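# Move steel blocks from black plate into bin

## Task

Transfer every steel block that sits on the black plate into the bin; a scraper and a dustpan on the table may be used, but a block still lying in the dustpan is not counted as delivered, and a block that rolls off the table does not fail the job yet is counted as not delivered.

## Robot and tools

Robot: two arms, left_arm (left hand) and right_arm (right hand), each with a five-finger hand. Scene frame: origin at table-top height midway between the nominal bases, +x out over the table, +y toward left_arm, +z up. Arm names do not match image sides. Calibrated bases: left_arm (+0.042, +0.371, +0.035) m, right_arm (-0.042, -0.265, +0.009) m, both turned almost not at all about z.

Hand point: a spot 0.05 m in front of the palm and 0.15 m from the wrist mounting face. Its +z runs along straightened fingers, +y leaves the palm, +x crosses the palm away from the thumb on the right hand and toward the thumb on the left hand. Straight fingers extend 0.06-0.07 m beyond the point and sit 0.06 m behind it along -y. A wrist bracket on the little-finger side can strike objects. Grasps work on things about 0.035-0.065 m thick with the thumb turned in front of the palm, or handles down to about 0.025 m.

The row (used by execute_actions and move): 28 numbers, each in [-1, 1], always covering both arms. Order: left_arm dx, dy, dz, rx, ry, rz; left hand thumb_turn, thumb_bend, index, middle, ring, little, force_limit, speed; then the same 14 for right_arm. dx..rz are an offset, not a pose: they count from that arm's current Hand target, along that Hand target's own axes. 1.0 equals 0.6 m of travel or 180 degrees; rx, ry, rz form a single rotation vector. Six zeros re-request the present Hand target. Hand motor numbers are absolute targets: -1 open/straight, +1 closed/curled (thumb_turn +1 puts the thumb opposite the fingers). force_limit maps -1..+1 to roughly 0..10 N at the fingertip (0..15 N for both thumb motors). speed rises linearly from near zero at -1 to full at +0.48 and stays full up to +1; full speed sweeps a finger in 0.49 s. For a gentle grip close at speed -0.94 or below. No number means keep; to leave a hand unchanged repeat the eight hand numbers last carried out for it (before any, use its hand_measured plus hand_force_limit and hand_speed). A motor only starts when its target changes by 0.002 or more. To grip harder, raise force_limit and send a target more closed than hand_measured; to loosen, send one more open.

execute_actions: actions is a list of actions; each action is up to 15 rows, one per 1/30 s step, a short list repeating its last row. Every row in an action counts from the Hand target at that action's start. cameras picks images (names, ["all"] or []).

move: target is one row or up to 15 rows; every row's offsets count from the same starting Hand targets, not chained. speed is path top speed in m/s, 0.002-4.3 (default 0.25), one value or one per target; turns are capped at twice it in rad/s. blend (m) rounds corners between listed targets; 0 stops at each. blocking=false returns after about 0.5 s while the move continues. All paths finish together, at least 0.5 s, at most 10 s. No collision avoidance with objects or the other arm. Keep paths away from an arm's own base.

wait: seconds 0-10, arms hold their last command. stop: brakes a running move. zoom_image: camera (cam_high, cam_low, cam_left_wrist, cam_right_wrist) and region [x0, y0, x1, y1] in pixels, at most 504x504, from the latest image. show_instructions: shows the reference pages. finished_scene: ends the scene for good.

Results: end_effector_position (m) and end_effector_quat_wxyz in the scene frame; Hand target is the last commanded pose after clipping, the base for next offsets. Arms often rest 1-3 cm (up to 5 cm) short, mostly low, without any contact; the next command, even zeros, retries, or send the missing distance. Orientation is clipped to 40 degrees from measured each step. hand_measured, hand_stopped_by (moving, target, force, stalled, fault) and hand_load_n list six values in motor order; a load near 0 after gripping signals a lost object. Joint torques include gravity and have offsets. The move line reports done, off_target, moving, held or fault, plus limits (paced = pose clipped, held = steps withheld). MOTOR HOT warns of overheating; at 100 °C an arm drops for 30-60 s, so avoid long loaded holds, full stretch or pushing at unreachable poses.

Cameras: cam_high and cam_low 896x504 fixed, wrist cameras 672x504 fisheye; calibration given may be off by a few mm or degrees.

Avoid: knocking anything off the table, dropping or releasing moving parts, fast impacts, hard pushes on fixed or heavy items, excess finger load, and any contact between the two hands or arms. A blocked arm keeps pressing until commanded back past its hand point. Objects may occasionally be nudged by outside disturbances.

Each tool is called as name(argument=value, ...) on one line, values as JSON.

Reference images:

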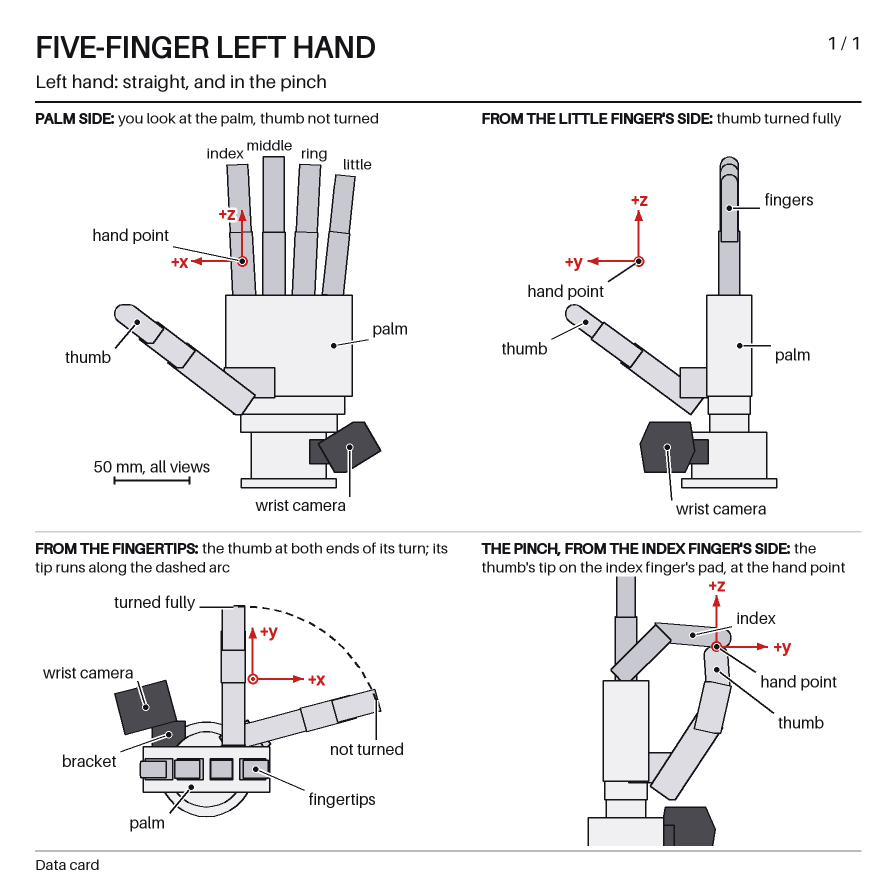

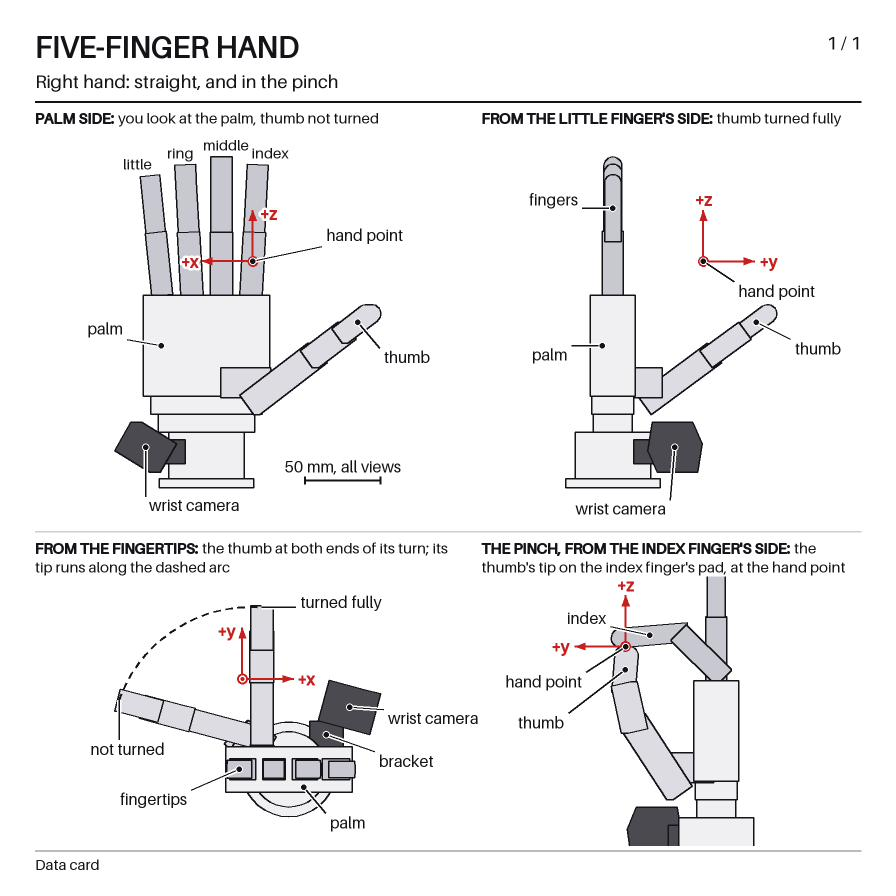

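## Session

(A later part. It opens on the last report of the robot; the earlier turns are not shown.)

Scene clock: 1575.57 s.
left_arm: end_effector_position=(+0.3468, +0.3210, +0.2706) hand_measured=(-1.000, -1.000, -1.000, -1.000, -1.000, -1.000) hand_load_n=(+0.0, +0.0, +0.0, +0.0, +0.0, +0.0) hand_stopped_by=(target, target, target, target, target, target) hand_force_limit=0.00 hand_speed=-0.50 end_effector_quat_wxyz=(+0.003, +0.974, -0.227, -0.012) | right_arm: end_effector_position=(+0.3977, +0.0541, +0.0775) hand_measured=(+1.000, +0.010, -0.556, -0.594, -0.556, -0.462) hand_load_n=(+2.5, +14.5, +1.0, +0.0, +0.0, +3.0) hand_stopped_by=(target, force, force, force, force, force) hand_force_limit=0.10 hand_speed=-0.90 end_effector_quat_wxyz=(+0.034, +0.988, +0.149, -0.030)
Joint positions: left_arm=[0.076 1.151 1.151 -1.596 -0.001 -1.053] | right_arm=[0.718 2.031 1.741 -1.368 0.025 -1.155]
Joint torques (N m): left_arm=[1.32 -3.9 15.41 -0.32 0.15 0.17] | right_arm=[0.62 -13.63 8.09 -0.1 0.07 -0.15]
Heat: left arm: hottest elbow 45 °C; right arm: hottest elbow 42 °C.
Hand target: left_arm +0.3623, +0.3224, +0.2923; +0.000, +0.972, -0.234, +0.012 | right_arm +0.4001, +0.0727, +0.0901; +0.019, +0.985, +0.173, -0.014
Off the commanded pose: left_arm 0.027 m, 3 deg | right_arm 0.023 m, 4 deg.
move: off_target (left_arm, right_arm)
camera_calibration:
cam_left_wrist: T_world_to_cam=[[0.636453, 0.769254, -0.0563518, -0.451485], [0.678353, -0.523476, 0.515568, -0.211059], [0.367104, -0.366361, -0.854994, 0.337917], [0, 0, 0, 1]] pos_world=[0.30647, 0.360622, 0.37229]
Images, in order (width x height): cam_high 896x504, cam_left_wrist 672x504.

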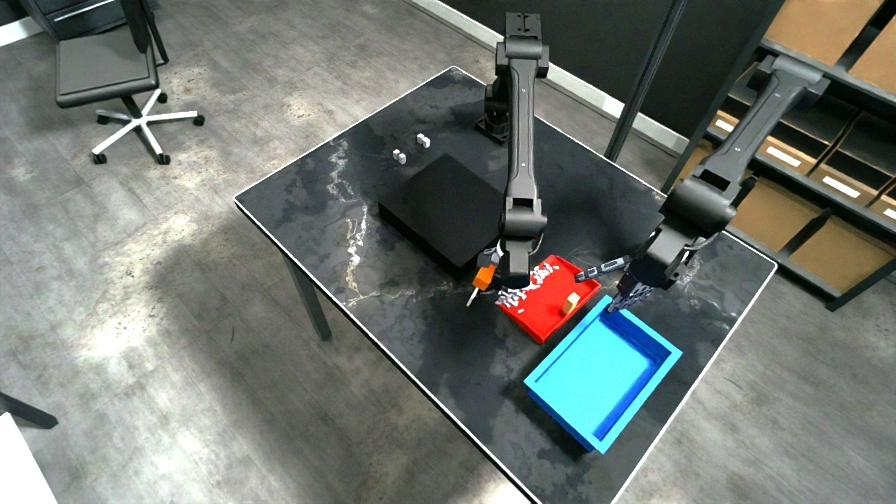

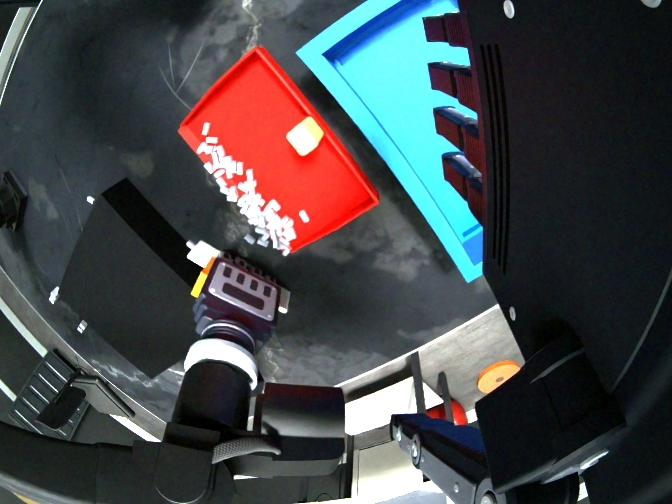

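move(target=[[0,0,0,0,0,0,-1,-1,-1,-1,-1,-1,0,-0.5, -0.0123,-0.0352,0,0,0,-0.0833,1,0.8,-0.2,-0.2,-0.2,-0.3,0.1,-0.9],[0,0,0,0,0,0,-1,-1,-1,-1,-1,-1,0,-0.5, -0.0703,-0.129,-0.01,0,0,-0.0833,1,0.8,-0.2,-0.2,-0.2,-0.3,0.1,-0.9]], speed=0.05, cameras=["cam_high","cam_left_wrist"])

zoom_image(camera="cam_high", region=[430, 180, 580, 310])

zoom_image(camera="cam_left_wrist", region=[100, 100, 350, 320])

Scene clock: 1593.00 s.
left_arm: end_effector_position=(+0.3468, +0.3210, +0.2706) hand_measured=(-1.000, -1.000, -1.000, -1.000, -1.000, -1.000) hand_load_n=(+0.0, +0.0, +0.0, +0.0, +0.0, +0.0) hand_stopped_by=(target, target, target, target, target, target) hand_force_limit=0.00 hand_speed=-0.50 end_effector_quat_wxyz=(+0.003, +0.974, -0.227, -0.012) | right_arm: end_effector_position=(+0.3446, +0.1111, +0.0776) hand_measured=(+1.000, +0.010, -0.556, -0.594, -0.556, -0.462) hand_load_n=(+1.5, +14.5, +1.0, +0.0, +0.0, +1.0) hand_stopped_by=(target, force, force, force, force, force) hand_force_limit=0.10 hand_speed=-0.90 end_effector_quat_wxyz=(+0.037, +0.957, +0.286, -0.032)
Joint positions: left_arm=[0.076 1.151 1.151 -1.596 -0.001 -1.053] | right_arm=[0.875 2.01 1.706 -1.362 0.026 -1.279]
Joint torques (N m): left_arm=[1.32 -3.9 15.38 -0.31 0.15 0.19] | right_arm=[1.38 -14.68 6.79 -0.05 -0.26 0.11]
Heat: left arm: hottest elbow 46 °C; right arm: hottest elbow 42 °C.
Hand target: left_arm +0.3623, +0.3224, +0.2923; +0.000, +0.972, -0.234, +0.012 | right_arm +0.3342, +0.1313, +0.0951; +0.017, +0.954, +0.300, -0.017
Off the commanded pose: left_arm 0.027 m, 3 deg | right_arm 0.029 m, 3 deg.
move: off_target (left_arm, right_arm)
camera_calibration:
cam_left_wrist: T_world_to_cam=[[0.636453, 0.769254, -0.0563518, -0.451485], [0.678353, -0.523476, 0.515568, -0.211059], [0.367104, -0.366361, -0.854994, 0.337917], [0, 0, 0, 1]] pos_world=[0.30647, 0.360622, 0.37229]
Images, in order (width x height): cam_high 896x504, cam_left_wrist 672x504.

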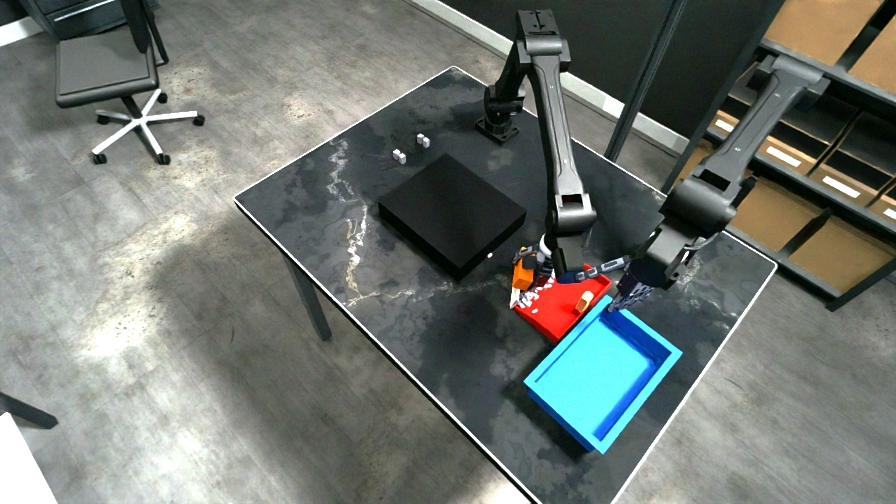

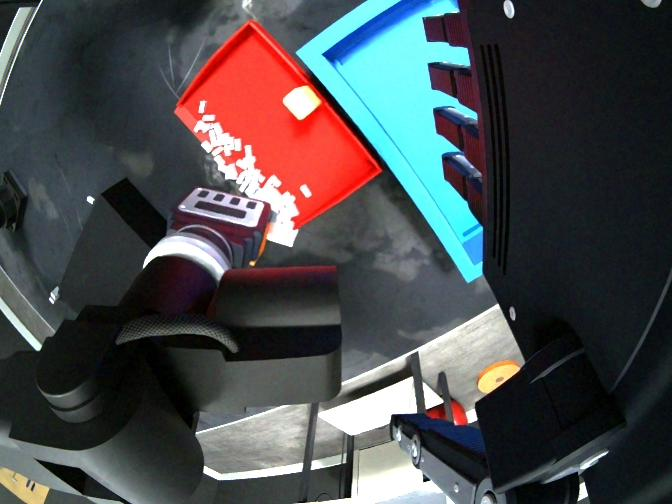

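Scaled by 3.360.

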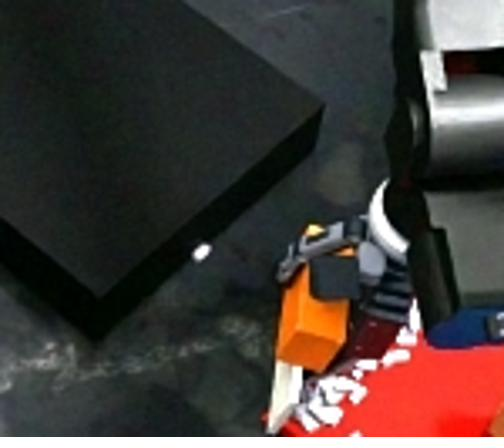

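Scaled by 2.016 from the camera's 672x504 image, which has a finer 960x720 frame.

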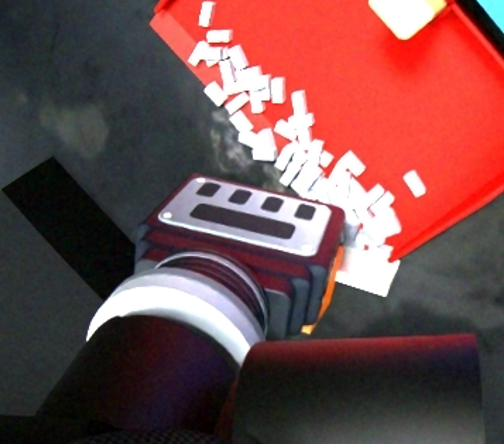

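move(target=[[0,0,0,0,0,0,-1,-1,-1,-1,-1,-1,0,-0.5, 0,0,-0.02,0,0,0,1,0.8,-0.2,-0.2,-0.2,-0.3,0.1,-0.9],[0,0,0,0,0,0,-1,-1,-1,-1,-1,-1,0,-0.5, 0.0393,-0.0858,-0.02,0,0,0.2167,1,0.8,-0.2,-0.2,-0.2,-0.3,0.1,-0.9]], speed=0.05, cameras=["cam_high","cam_left_wrist"])

zoom_image(camera="cam_high", region=[450, 200, 630, 350])

zoom_image(camera="cam_left_wrist", region=[100, 50, 400, 310])

Scene clock: 1602.67 s.
left_arm: end_effector_position=(+0.3468, +0.3210, +0.2706) hand_measured=(-1.000, -1.000, -1.000, -1.000, -1.000, -1.000) hand_load_n=(+0.0, +0.0, +0.0, +0.0, +0.0, +0.0) hand_stopped_by=(target, target, target, target, target, target) hand_force_limit=0.00 hand_speed=-0.50 end_effector_quat_wxyz=(+0.003, +0.974, -0.227, -0.012) | right_arm: end_effector_position=(+0.3291, +0.1289, +0.0888) hand_measured=(+1.000, +0.010, -0.556, -0.594, -0.556, -0.462) hand_load_n=(+1.0, +14.0, +0.5, +0.0, +0.0, +3.5) hand_stopped_by=(target, force, force, force, force, force) hand_force_limit=0.10 hand_speed=-0.90 end_effector_quat_wxyz=(+0.028, +0.977, +0.207, -0.031)
Joint positions: left_arm=[0.076 1.151 1.151 -1.596 -0.001 -1.053] | right_arm=[0.893 2.022 1.76 -1.392 0.005 -1.098]
Joint torques (N m): left_arm=[1.14 -3.72 15.46 -0.39 0.15 0.2] | right_arm=[-0.67 -13.45 6.98 -0.03 0.11 0.01]
Heat: left arm: hottest elbow 46 °C; right arm: hottest elbow 42 °C.
Hand target: left_arm +0.3623, +0.3224, +0.2923; +0.000, +0.972, -0.234, +0.012 | right_arm +0.3303, +0.1318, +0.0974; +0.026, +0.978, +0.207, -0.024 (not the last commanded pose)
Off the commanded pose: left_arm 0.027 m, 3 deg | right_arm 0.061 m, 28 deg.
move: held (right_arm; a check stopped the path), off_target (left_arm); path passed 1 of 2 targets; limits=held
pose unreachable (right arm): on one or more control steps of this call, first in action 0 (counted from 0), this arm could not follow its commanded pose, so it was not sent that pose on those steps. It may still have moved: this result reports where it is.
cause: moving toward the commanded pose would bring a part of the arm too close to another arm (a part of this arm just beyond joint 4 (wrist pitch) and a part of the left arm just beyond its joint 6 (wrist roll), 22 mm apart when this arm was first held).
camera_calibration:
cam_left_wrist: T_world_to_cam=[[0.636453, 0.769254, -0.0563518, -0.451485], [0.678353, -0.523476, 0.515568, -0.211059], [0.367104, -0.366361, -0.854994, 0.337917], [0, 0, 0, 1]] pos_world=[0.30647, 0.360622, 0.37229]
Images, in order (width x height): cam_high 896x504, cam_left_wrist 672x504.

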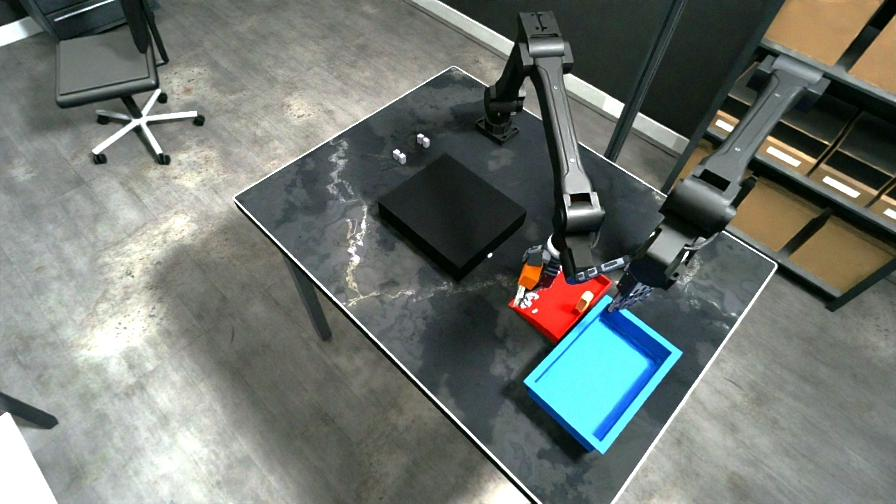

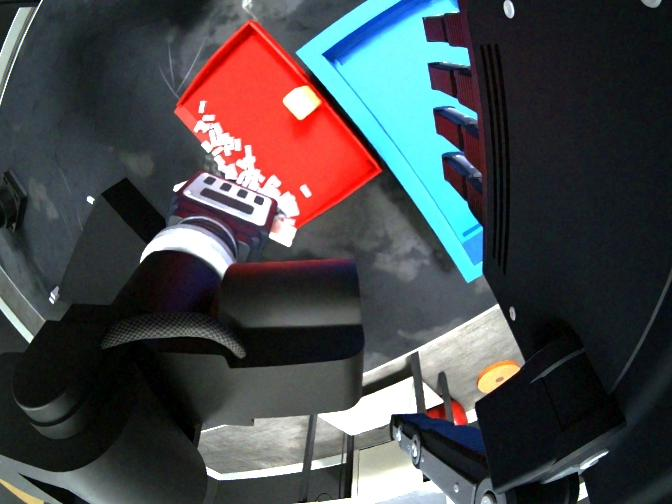

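Scaled by 2.800.

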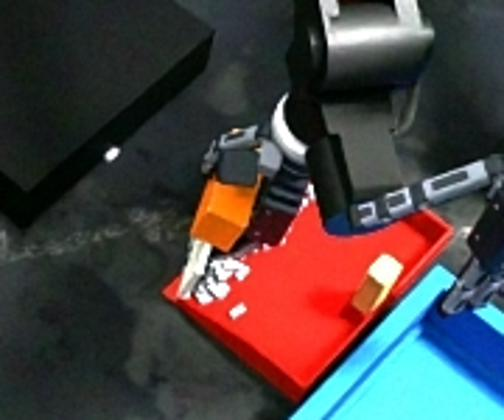

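Scaled by 1.680 from the camera's 672x504 image, which has a finer 960x720 frame.

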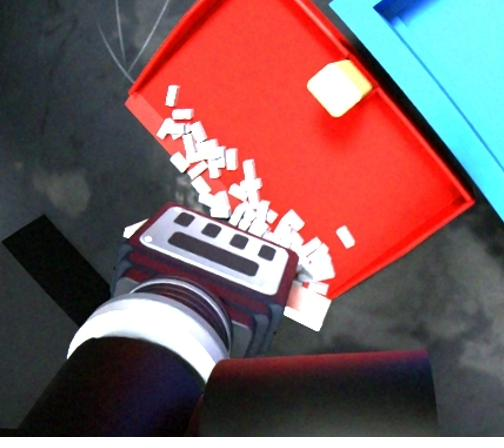

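move(target=[-0.15,-0.148,-0.12,0,0,0,-1,-1,-1,-1,-1,-1,0,-0.5, 0,0,0,0,0,0,1,0.8,-0.2,-0.2,-0.2,-0.3,0.1,-0.9], speed=0.15, cameras=["cam_left_wrist"])

Scene clock: 1608.80 s.
left_arm: end_effector_position=(+0.3146, +0.4394, +0.3347) hand_measured=(-1.000, -1.000, -1.000, -1.000, -1.000, -1.000) hand_load_n=(+0.0, +0.0, +0.0, -0.5, +0.0, +0.0) hand_stopped_by=(target, target, target, target, target, target) hand_force_limit=0.00 hand_speed=-0.50 end_effector_quat_wxyz=(-0.010, +0.973, -0.226, +0.035) | right_arm: end_effector_position=(+0.3291, +0.1289, +0.0888) hand_measured=(+1.000, +0.010, -0.556, -0.594, -0.556, -0.462) hand_load_n=(+1.0, +13.5, +1.0, +0.0, +0.5, +3.5) hand_stopped_by=(target, force, force, force, force, force) hand_force_limit=0.10 hand_speed=-0.90 end_effector_quat_wxyz=(+0.028, +0.977, +0.207, -0.031)
Joint positions: left_arm=[0.502 1.1 1.281 -1.687 0.031 -0.63] | right_arm=[0.893 2.022 1.76 -1.392 0.005 -1.098]
Joint torques (N m): left_arm=[1.38 -5.19 15.53 -0.13 0.18 0.17] | right_arm=[-0.73 -13.33 6.97 -0.02 0.11 0.01]
Heat: left arm: hottest elbow 46 °C; right arm: hottest elbow 41 °C.
Hand target: left_arm +0.3209, +0.4428, +0.3627; +0.000, +0.972, -0.234, +0.012 | right_arm +0.3303, +0.1318, +0.0974; +0.026, +0.978, +0.207, -0.024
Off the commanded pose: left_arm 0.029 m, 3 deg | right_arm 0.009 m, 1 deg.
joint sent to its limit (left arm) — joint 4 (wrist pitch), lower limit. The joint targets are off in position and orientation.
move: off_target (left_arm)
camera_calibration:
cam_left_wrist: T_world_to_cam=[[0.637228, 0.770632, 0.00817577, -0.540806], [0.626156, -0.523889, 0.577468, -0.164444], [0.449298, -0.36286, -0.816372, 0.407609], [0, 0, 0, 1]] pos_world=[0.264446, 0.478517, 0.432143]
Images, in order (width x height): cam_left_wrist 672x504.

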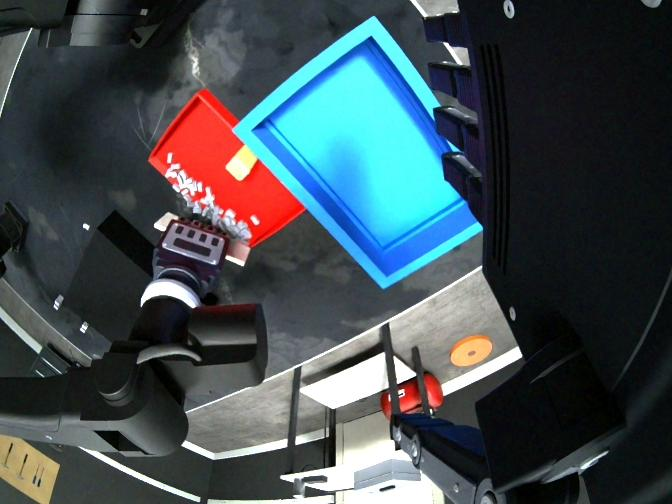

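move(target=[0,0,0,0,0,0,-1,-1,-1,-1,-1,-1,0,-0.5, 0.0277,-0.0885,0,0,0,0.155,1,0.8,-0.2,-0.2,-0.2,-0.3,0.1,-0.9], speed=0.05, cameras=["cam_high","cam_left_wrist"])

zoom_image(camera="cam_high", region=[450, 200, 630, 350])

zoom_image(camera="cam_left_wrist", region=[80, 50, 330, 270])

Scene clock: 1620.97 s.
left_arm: end_effector_position=(+0.3146, +0.4394, +0.3347) hand_measured=(-1.000, -1.000, -1.000, -1.000, -1.000, -1.000) hand_load_n=(-0.5, +0.0, +0.0, +0.0, +0.0, +0.0) hand_stopped_by=(target, target, target, target, target, target) hand_force_limit=0.00 hand_speed=-0.50 end_effector_quat_wxyz=(-0.010, +0.973, -0.226, +0.035) | right_arm: end_effector_position=(+0.3223, +0.1653, +0.0871) hand_measured=(+1.000, +0.010, -0.556, -0.594, -0.556, -0.462) hand_load_n=(+1.5, +14.5, +0.0, +0.0, +0.0, +5.0) hand_stopped_by=(target, force, force, force, force, force) hand_force_limit=0.10 hand_speed=-0.90 end_effector_quat_wxyz=(+0.045, +0.998, -0.031, -0.032)
Joint positions: left_arm=[0.502 1.1 1.281 -1.687 0.031 -0.63] | right_arm=[0.89 2.148 1.955 -1.489 0.003 -0.621]
Joint torques (N m): left_arm=[1.32 -5.07 15.53 -0.17 0.2 0.19] | right_arm=[0.5 -13.04 10.24 -0.17 0.08 0.23]
Heat: left arm: hottest elbow 46 °C; right arm: hottest elbow 41 °C.
Hand target: left_arm +0.3209, +0.4428, +0.3627; +0.000, +0.972, -0.234, +0.012 | right_arm +0.3239, +0.1870, +0.0943; +0.031, +0.999, -0.034, -0.017
Off the commanded pose: left_arm 0.029 m, 3 deg | right_arm 0.023 m, 2 deg.
joint sent to its limit (left arm) — joint 4 (wrist pitch), lower limit. The joint targets are off in position and orientation.
move: off_target (left_arm, right_arm)
camera_calibration:
cam_left_wrist: T_world_to_cam=[[0.637228, 0.770632, 0.00817577, -0.540806], [0.626156, -0.523889, 0.577468, -0.164444], [0.449298, -0.36286, -0.816372, 0.407609], [0, 0, 0, 1]] pos_world=[0.264446, 0.478517, 0.432143]
Images, in order (width x height): cam_high 896x504, cam_left_wrist 672x504.

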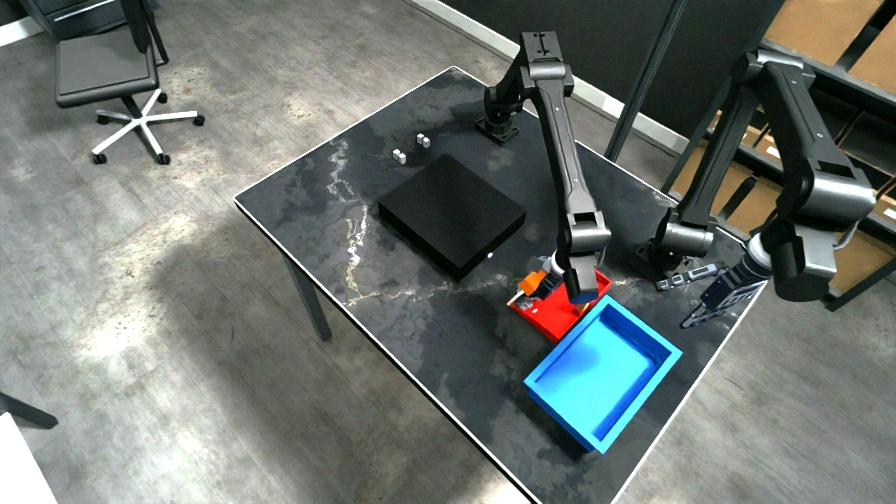

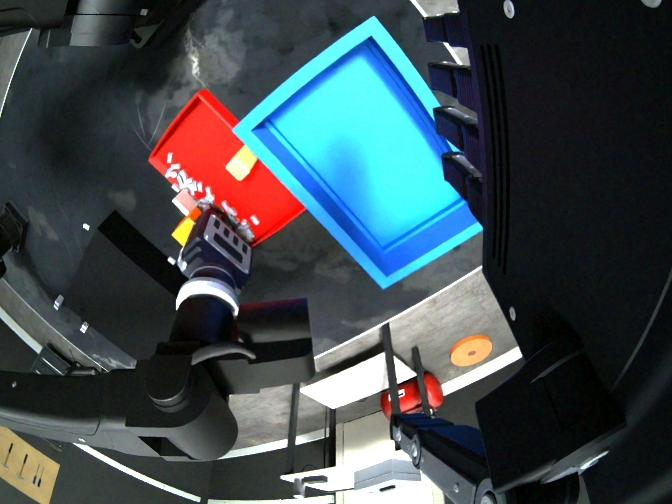

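Scaled by 2.800.

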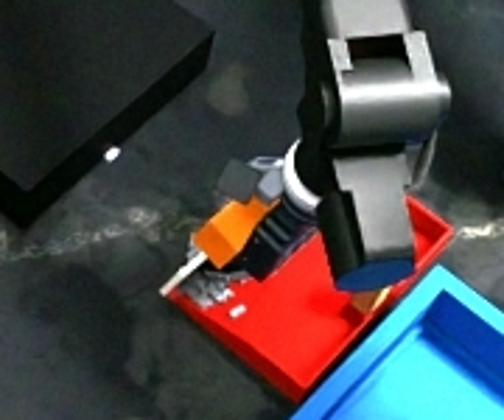

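Scaled by 2.016 from the camera's 672x504 image, which has a finer 960x720 frame.

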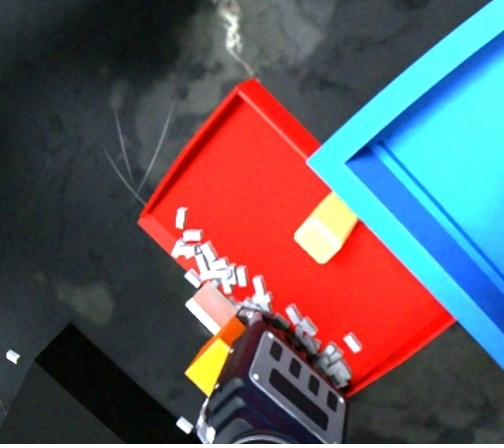

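move(target=[0,0,0,0,0,0,-1,-1,-1,-1,-1,-1,0,-0.5, -0.0107,-0.0577,-0.006,0,0,0,1,0.8,-0.2,-0.2,-0.2,-0.3,0.1,-0.9], speed=0.05, cameras=["cam_high","cam_left_wrist"])

zoom_image(camera="cam_high", region=[450, 200, 630, 350])

zoom_image(camera="cam_left_wrist", region=[80, 50, 330, 270])

Scene clock: 1628.70 s.
left_arm: end_effector_position=(+0.3146, +0.4394, +0.3347) hand_measured=(-1.000, -1.000, -1.000, -1.000, -1.000, -1.000) hand_load_n=(+0.0, +0.0, +0.0, +0.0, +0.0, +0.0) hand_stopped_by=(target, target, target, target, target, target) hand_force_limit=0.00 hand_speed=-0.50 end_effector_quat_wxyz=(-0.010, +0.973, -0.226, +0.035) | right_arm: end_effector_position=(+0.3228, +0.2006, +0.0910) hand_measured=(+1.000, +0.010, -0.556, -0.594, -0.556, -0.462) hand_load_n=(+2.0, +14.0, +0.5, +0.0, +0.0, +2.0) hand_stopped_by=(target, force, force, force, force, force) hand_force_limit=0.10 hand_speed=-0.90 end_effector_quat_wxyz=(+0.047, +0.998, -0.044, -0.024)
Joint positions: left_arm=[0.502 1.1 1.281 -1.687 0.031 -0.63] | right_arm=[0.924 2.23 2.109 -1.555 0.014 -0.561]
Joint torques (N m): left_arm=[1.26 -4.95 15.5 -0.1 0.17 0.19] | right_arm=[0.62 -13.68 10.19 -0.25 0.02 0.12]
Heat: left arm: hottest elbow 46 °C; right arm: hottest elbow 42 °C.
Hand target: left_arm +0.3209, +0.4428, +0.3627; +0.000, +0.972, -0.234, +0.012 | right_arm +0.3199, +0.2221, +0.0959; +0.031, +0.999, -0.034, -0.017
Off the commanded pose: left_arm 0.029 m, 3 deg | right_arm 0.022 m, 2 deg.
joint sent to its limit (left arm) — joint 4 (wrist pitch), lower limit. The joint targets are off in position and orientation.
move: off_target (left_arm, right_arm)
camera_calibration:
cam_left_wrist: T_world_to_cam=[[0.637228, 0.770632, 0.00817577, -0.540806], [0.626156, -0.523889, 0.577468, -0.164444], [0.449298, -0.36286, -0.816372, 0.407609], [0, 0, 0, 1]] pos_world=[0.264446, 0.478517, 0.432143]
Images, in order (width x height): cam_high 896x504, cam_left_wrist 672x504.

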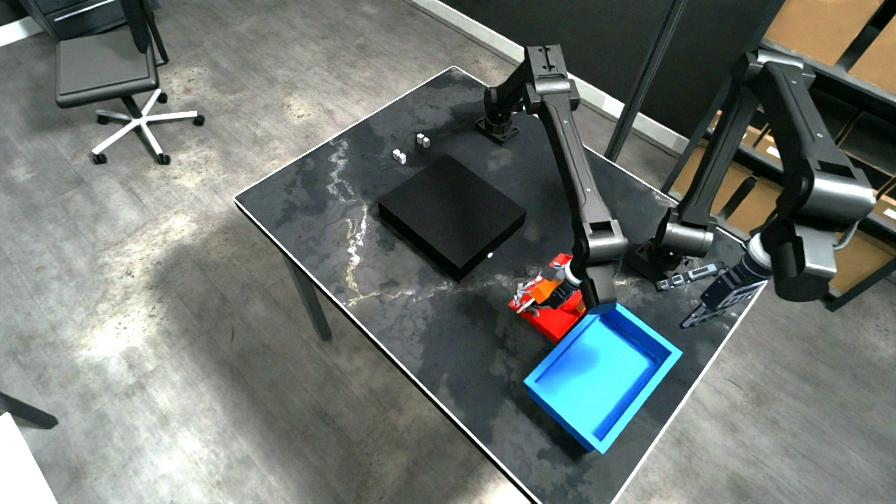

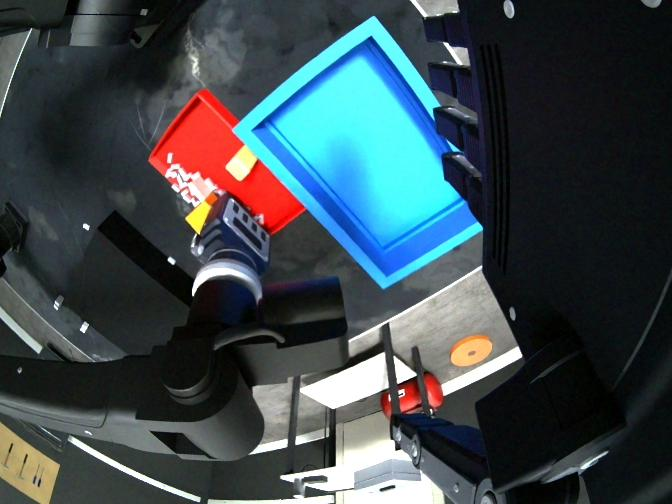

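Scaled by 2.800.

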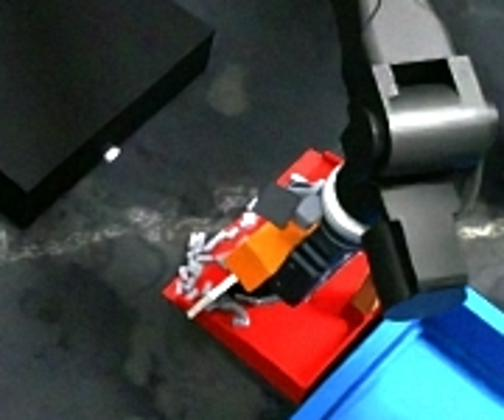

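Scaled by 2.016 from the camera's 672x504 image, which has a finer 960x720 frame.

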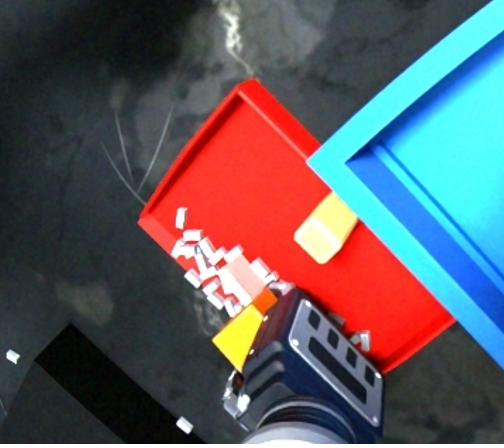

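move(target=[[0,0,0,0,0,0,-1,-1,-1,-1,-1,-1,0,-0.5, 0,0,-0.1,0,0,0,1,0.8,-0.2,-0.2,-0.2,-0.3,0.1,-0.9],[0,0,0,0,0,0,-1,-1,-1,-1,-1,-1,0,-0.5, -0.0041,0.1457,-0.1,0,0,0,1,0.8,-0.2,-0.2,-0.2,-0.3,0.1,-0.9]], speed=0.12, cameras=["cam_high","cam_left_wrist"])

zoom_image(camera="cam_high", region=[450, 200, 630, 350])

zoom_image(camera="cam_left_wrist", region=[80, 50, 330, 270])

Scene clock: 1645.93 s.
left_arm: end_effector_position=(+0.3146, +0.4394, +0.3347) hand_measured=(-1.000, -1.000, -1.000, -1.000, -1.000, -1.000) hand_load_n=(+0.0, +0.0, +0.0, +0.0, +0.0, +0.0) hand_stopped_by=(target, target, target, target, target, target) hand_force_limit=0.00 hand_speed=-0.50 end_effector_quat_wxyz=(-0.010, +0.973, -0.226, +0.035) | right_arm: end_effector_position=(+0.3046, +0.1402, +0.1385) hand_measured=(+1.000, +0.010, -0.556, -0.594, -0.556, -0.462) hand_load_n=(+1.5, +13.5, +0.5, +0.0, +0.0, +4.5) hand_stopped_by=(target, force, force, force, force, force) hand_force_limit=0.10 hand_speed=-0.90 end_effector_quat_wxyz=(+0.050, +0.997, -0.039, -0.035)
Joint positions: left_arm=[0.502 1.1 1.281 -1.687 0.031 -0.63] | right_arm=[0.885 2.04 1.91 -1.563 0.005 -0.61]
Joint torques (N m): left_arm=[1.38 -4.89 15.51 -0.18 0.17 0.18] | right_arm=[-1.2 -15.68 7.31 0.18 0.15 -0.09]
Heat: left arm: hottest elbow 46 °C; right arm: hottest elbow 43 °C.
Hand target: left_arm +0.3209, +0.4428, +0.3627; +0.000, +0.972, -0.234, +0.012 | right_arm +0.3137, +0.1389, +0.1613; +0.031, +0.999, -0.034, -0.017
Off the commanded pose: left_arm 0.029 m, 3 deg | right_arm 0.025 m, 3 deg.
joint sent to its limit (left arm) — joint 4 (wrist pitch), lower limit. The joint targets are off in position and orientation.
move: off_target (left_arm, right_arm)
camera_calibration:
cam_left_wrist: T_world_to_cam=[[0.637228, 0.770632, 0.00817577, -0.540806], [0.626156, -0.523889, 0.577468, -0.164444], [0.449298, -0.36286, -0.816372, 0.407609], [0, 0, 0, 1]] pos_world=[0.264446, 0.478517, 0.432143]
Images, in order (width x height): cam_high 896x504, cam_left_wrist 672x504.

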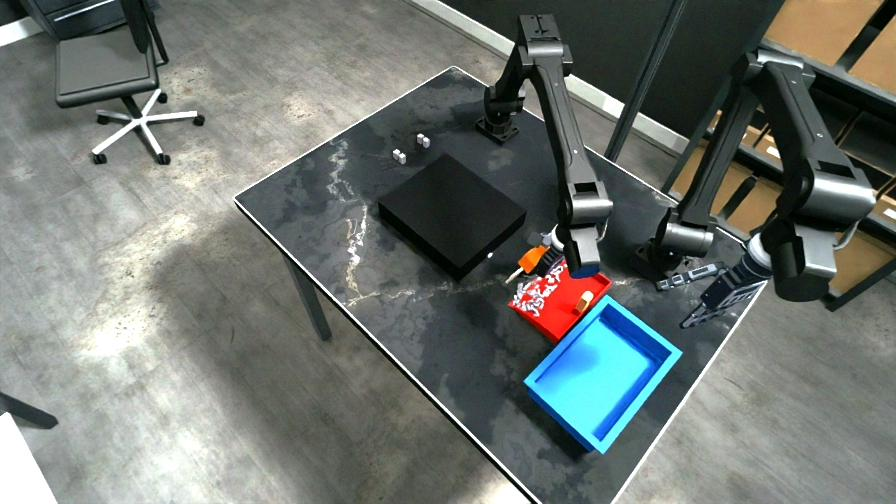

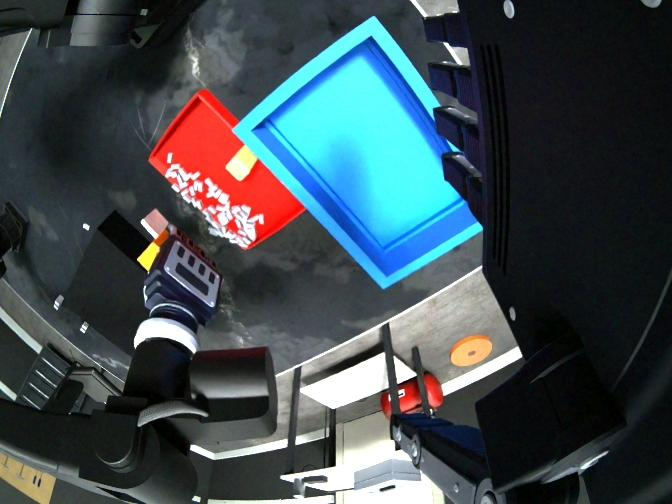

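Scaled by 2.800.

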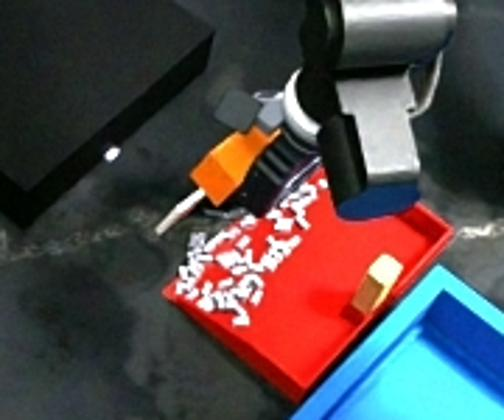

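Scaled by 2.016 from the camera's 672x504 image, which has a finer 960x720 frame.

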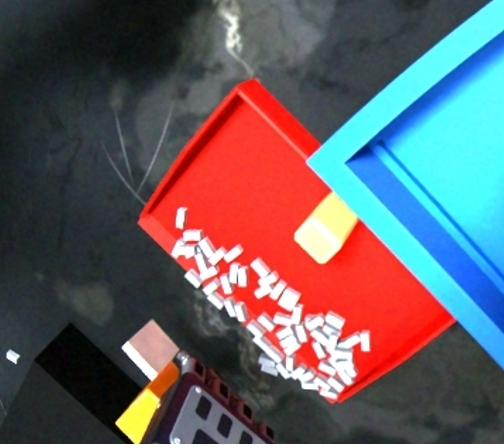

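move(target=[0,0,0,0,0,0,-1,-1,-1,-1,-1,-1,0,-0.5, 0,0,0.122,0,0,0,1,0.8,-0.2,-0.2,-0.2,-0.3,0.1,-0.9], speed=0.07, cameras=["cam_high","cam_left_wrist"])

zoom_image(camera="cam_high", region=[450, 200, 630, 350])

zoom_image(camera="cam_left_wrist", region=[80, 50, 330, 270])

Scene clock: 1653.03 s.
left_arm: end_effector_position=(+0.3146, +0.4394, +0.3347) hand_measured=(-1.000, -1.000, -1.000, -1.000, -1.000, -1.000) hand_load_n=(+0.0, +0.0, +0.0, +0.0, +0.0, +0.0) hand_stopped_by=(target, target, target, target, target, target) hand_force_limit=0.00 hand_speed=-0.50 end_effector_quat_wxyz=(-0.010, +0.973, -0.226, +0.035) | right_arm: end_effector_position=(+0.3000, +0.1330, +0.0801) hand_measured=(+1.000, +0.010, -0.556, -0.594, -0.556, -0.462) hand_load_n=(+1.5, +14.0, +0.5, +0.0, +0.0, +6.0) hand_stopped_by=(target, force, force, force, force, force) hand_force_limit=0.10 hand_speed=-0.90 end_effector_quat_wxyz=(+0.044, +0.998, -0.037, -0.030)
Joint positions: left_arm=[0.502 1.1 1.281 -1.687 0.031 -0.63] | right_arm=[0.884 2.039 1.755 -1.394 0.005 -0.615]
Joint torques (N m): left_arm=[1.32 -4.89 15.5 -0.14 0.19 0.17] | right_arm=[-1.38 -13.86 6.74 0.25 0.15 -0.09]
Heat: left arm: hottest elbow 46 °C; right arm: hottest elbow 43 °C.
Hand target: left_arm +0.3209, +0.4428, +0.3627; +0.000, +0.972, -0.234, +0.012 | right_arm +0.3111, +0.1344, +0.0883; +0.031, +0.999, -0.034, -0.017
Off the commanded pose: left_arm 0.029 m, 3 deg | right_arm 0.014 m, 2 deg.
joint sent to its limit (left arm) — joint 4 (wrist pitch), lower limit. The joint targets are off in position and orientation.
move: off_target (left_arm, right_arm)
camera_calibration:
cam_left_wrist: T_world_to_cam=[[0.637228, 0.770632, 0.00817577, -0.540806], [0.626156, -0.523889, 0.577468, -0.164444], [0.449298, -0.36286, -0.816372, 0.407609], [0, 0, 0, 1]] pos_world=[0.264446, 0.478517, 0.432143]
Images, in order (width x height): cam_high 896x504, cam_left_wrist 672x504.

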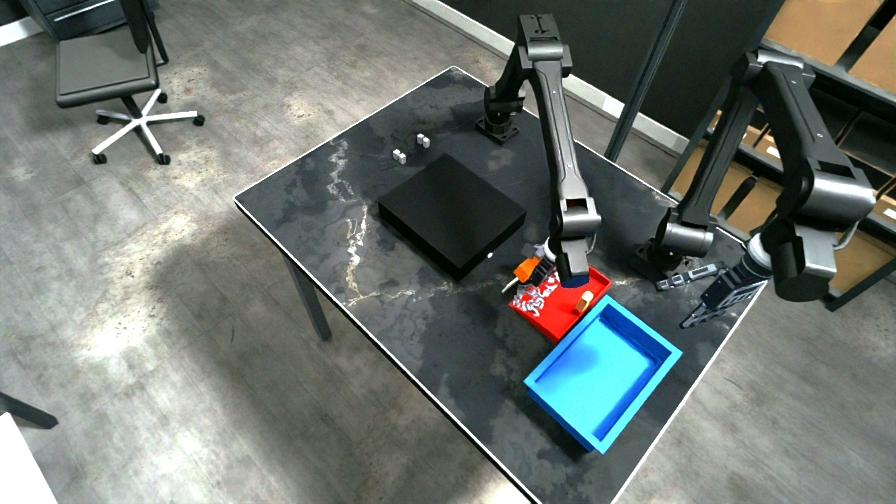

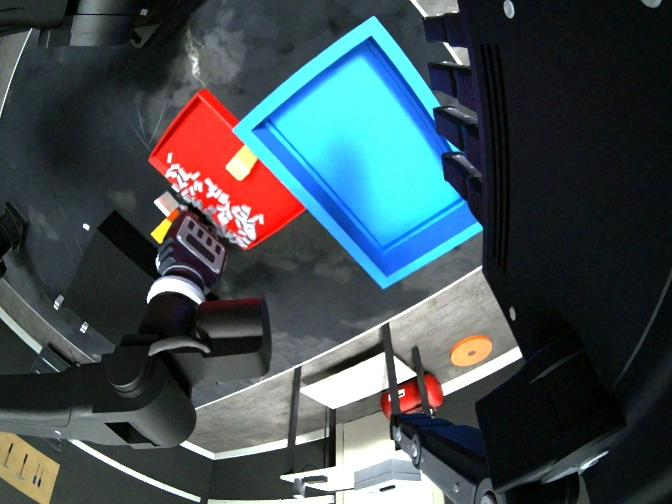

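Scaled by 2.800.

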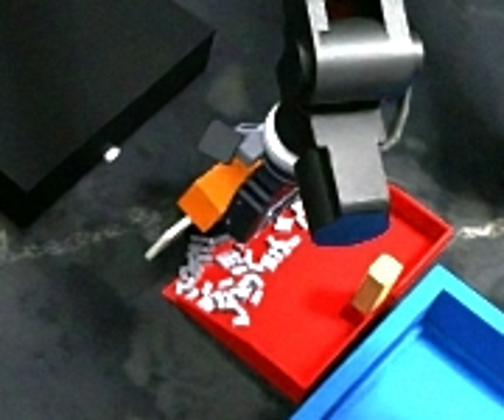

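Scaled by 2.016 from the camera's 672x504 image, which has a finer 960x720 frame.

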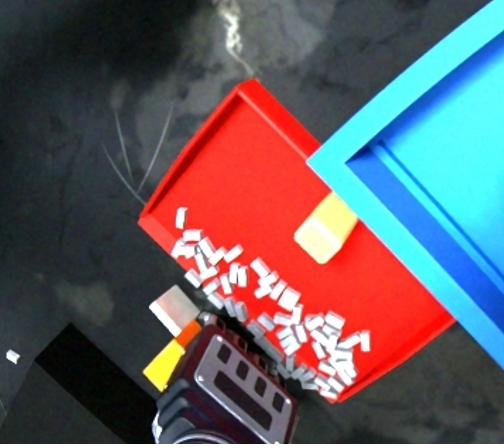

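move(target=[[0,0,0,0,0,0,-1,-1,-1,-1,-1,-1,0,-0.5, -0.002,-0.045,-0.008,0,0,0,1,0.8,-0.2,-0.2,-0.2,-0.3,0.1,-0.9],[0,0,0,0,0,0,-1,-1,-1,-1,-1,-1,0,-0.5, -0.0066,-0.146,-0.008,0,0,0,1,0.8,-0.2,-0.2,-0.2,-0.3,0.1,-0.9]], speed=0.05, blend=0.01, cameras=["cam_high","cam_left_wrist"])

zoom_image(camera="cam_high", region=[450, 200, 630, 350])

zoom_image(camera="cam_left_wrist", region=[80, 50, 330, 270])

Scene clock: 1663.17 s.
left_arm: end_effector_position=(+0.3146, +0.4394, +0.3347) hand_measured=(-1.000, -1.000, -1.000, -1.000, -1.000, -1.000) hand_load_n=(+0.0, +0.0, +0.0, +0.0, +0.0, +0.0) hand_stopped_by=(target, target, target, target, target, target) hand_force_limit=0.00 hand_speed=-0.50 end_effector_quat_wxyz=(-0.010, +0.973, -0.226, +0.035) | right_arm: end_effector_position=(+0.3195, +0.1930, +0.0838) hand_measured=(+1.000, +0.010, -0.556, -0.594, -0.556, -0.462) hand_load_n=(+2.0, +15.0, +0.0, -1.5, +0.0, +2.0) hand_stopped_by=(target, force, force, force, force, force) hand_force_limit=0.10 hand_speed=-0.90 end_effector_quat_wxyz=(+0.052, +0.997, -0.041, -0.026)
Joint positions: left_arm=[0.502 1.1 1.281 -1.687 0.031 -0.63] | right_arm=[0.922 2.217 2.063 -1.534 0.017 -0.567]
Joint torques (N m): left_arm=[1.38 -4.95 15.53 -0.1 0.2 0.18] | right_arm=[1.49 -13.33 10.4 0.02 -0.08 0.16]
Heat: left arm: hottest elbow 46 °C; right arm: hottest elbow 42 °C.
Hand target: left_arm +0.3209, +0.4428, +0.3627; +0.000, +0.972, -0.234, +0.012 | right_arm +0.3132, +0.2222, +0.0877; +0.031, +0.999, -0.034, -0.017
Off the commanded pose: left_arm 0.029 m, 3 deg | right_arm 0.030 m, 3 deg.
joint sent to its limit (left arm) — joint 4 (wrist pitch), lower limit. The joint targets are off in position and orientation.
move: off_target (left_arm, right_arm)
camera_calibration:
cam_left_wrist: T_world_to_cam=[[0.637228, 0.770632, 0.00817577, -0.540806], [0.626156, -0.523889, 0.577468, -0.164444], [0.449298, -0.36286, -0.816372, 0.407609], [0, 0, 0, 1]] pos_world=[0.264446, 0.478517, 0.432143]
Images, in order (width x height): cam_high 896x504, cam_left_wrist 672x504.

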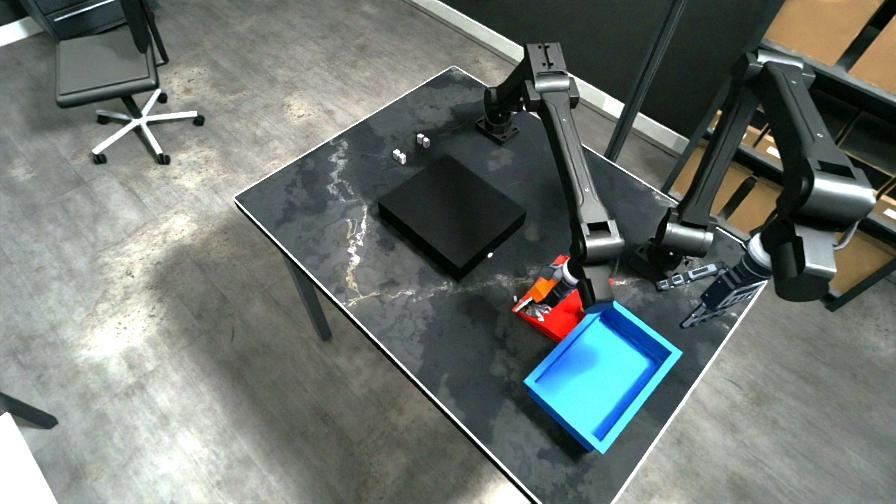

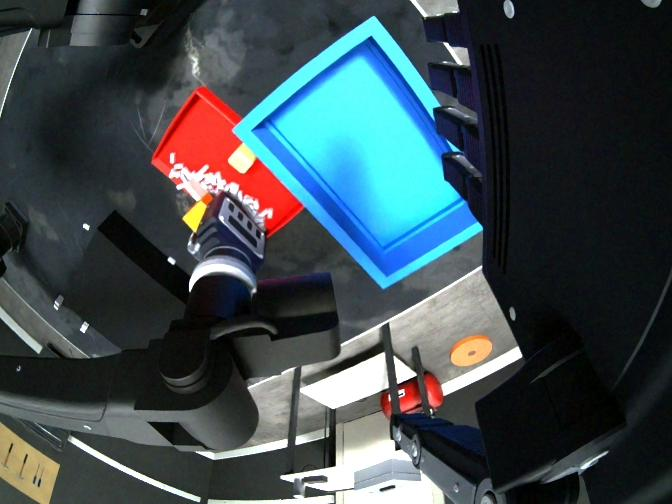

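Scaled by 2.800.

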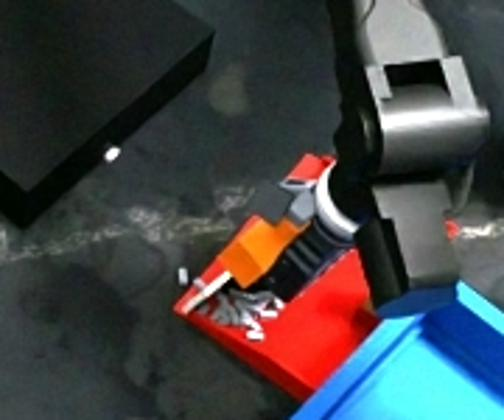

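Scaled by 2.016 from the camera's 672x504 image, which has a finer 960x720 frame.

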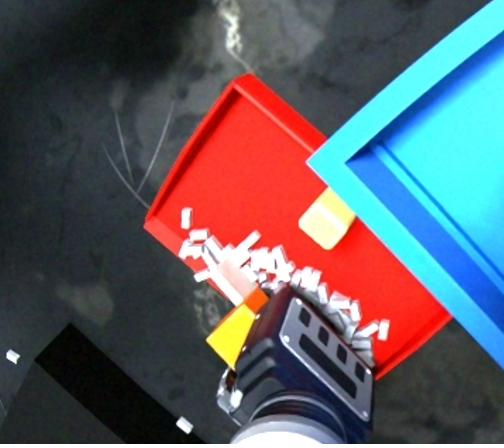

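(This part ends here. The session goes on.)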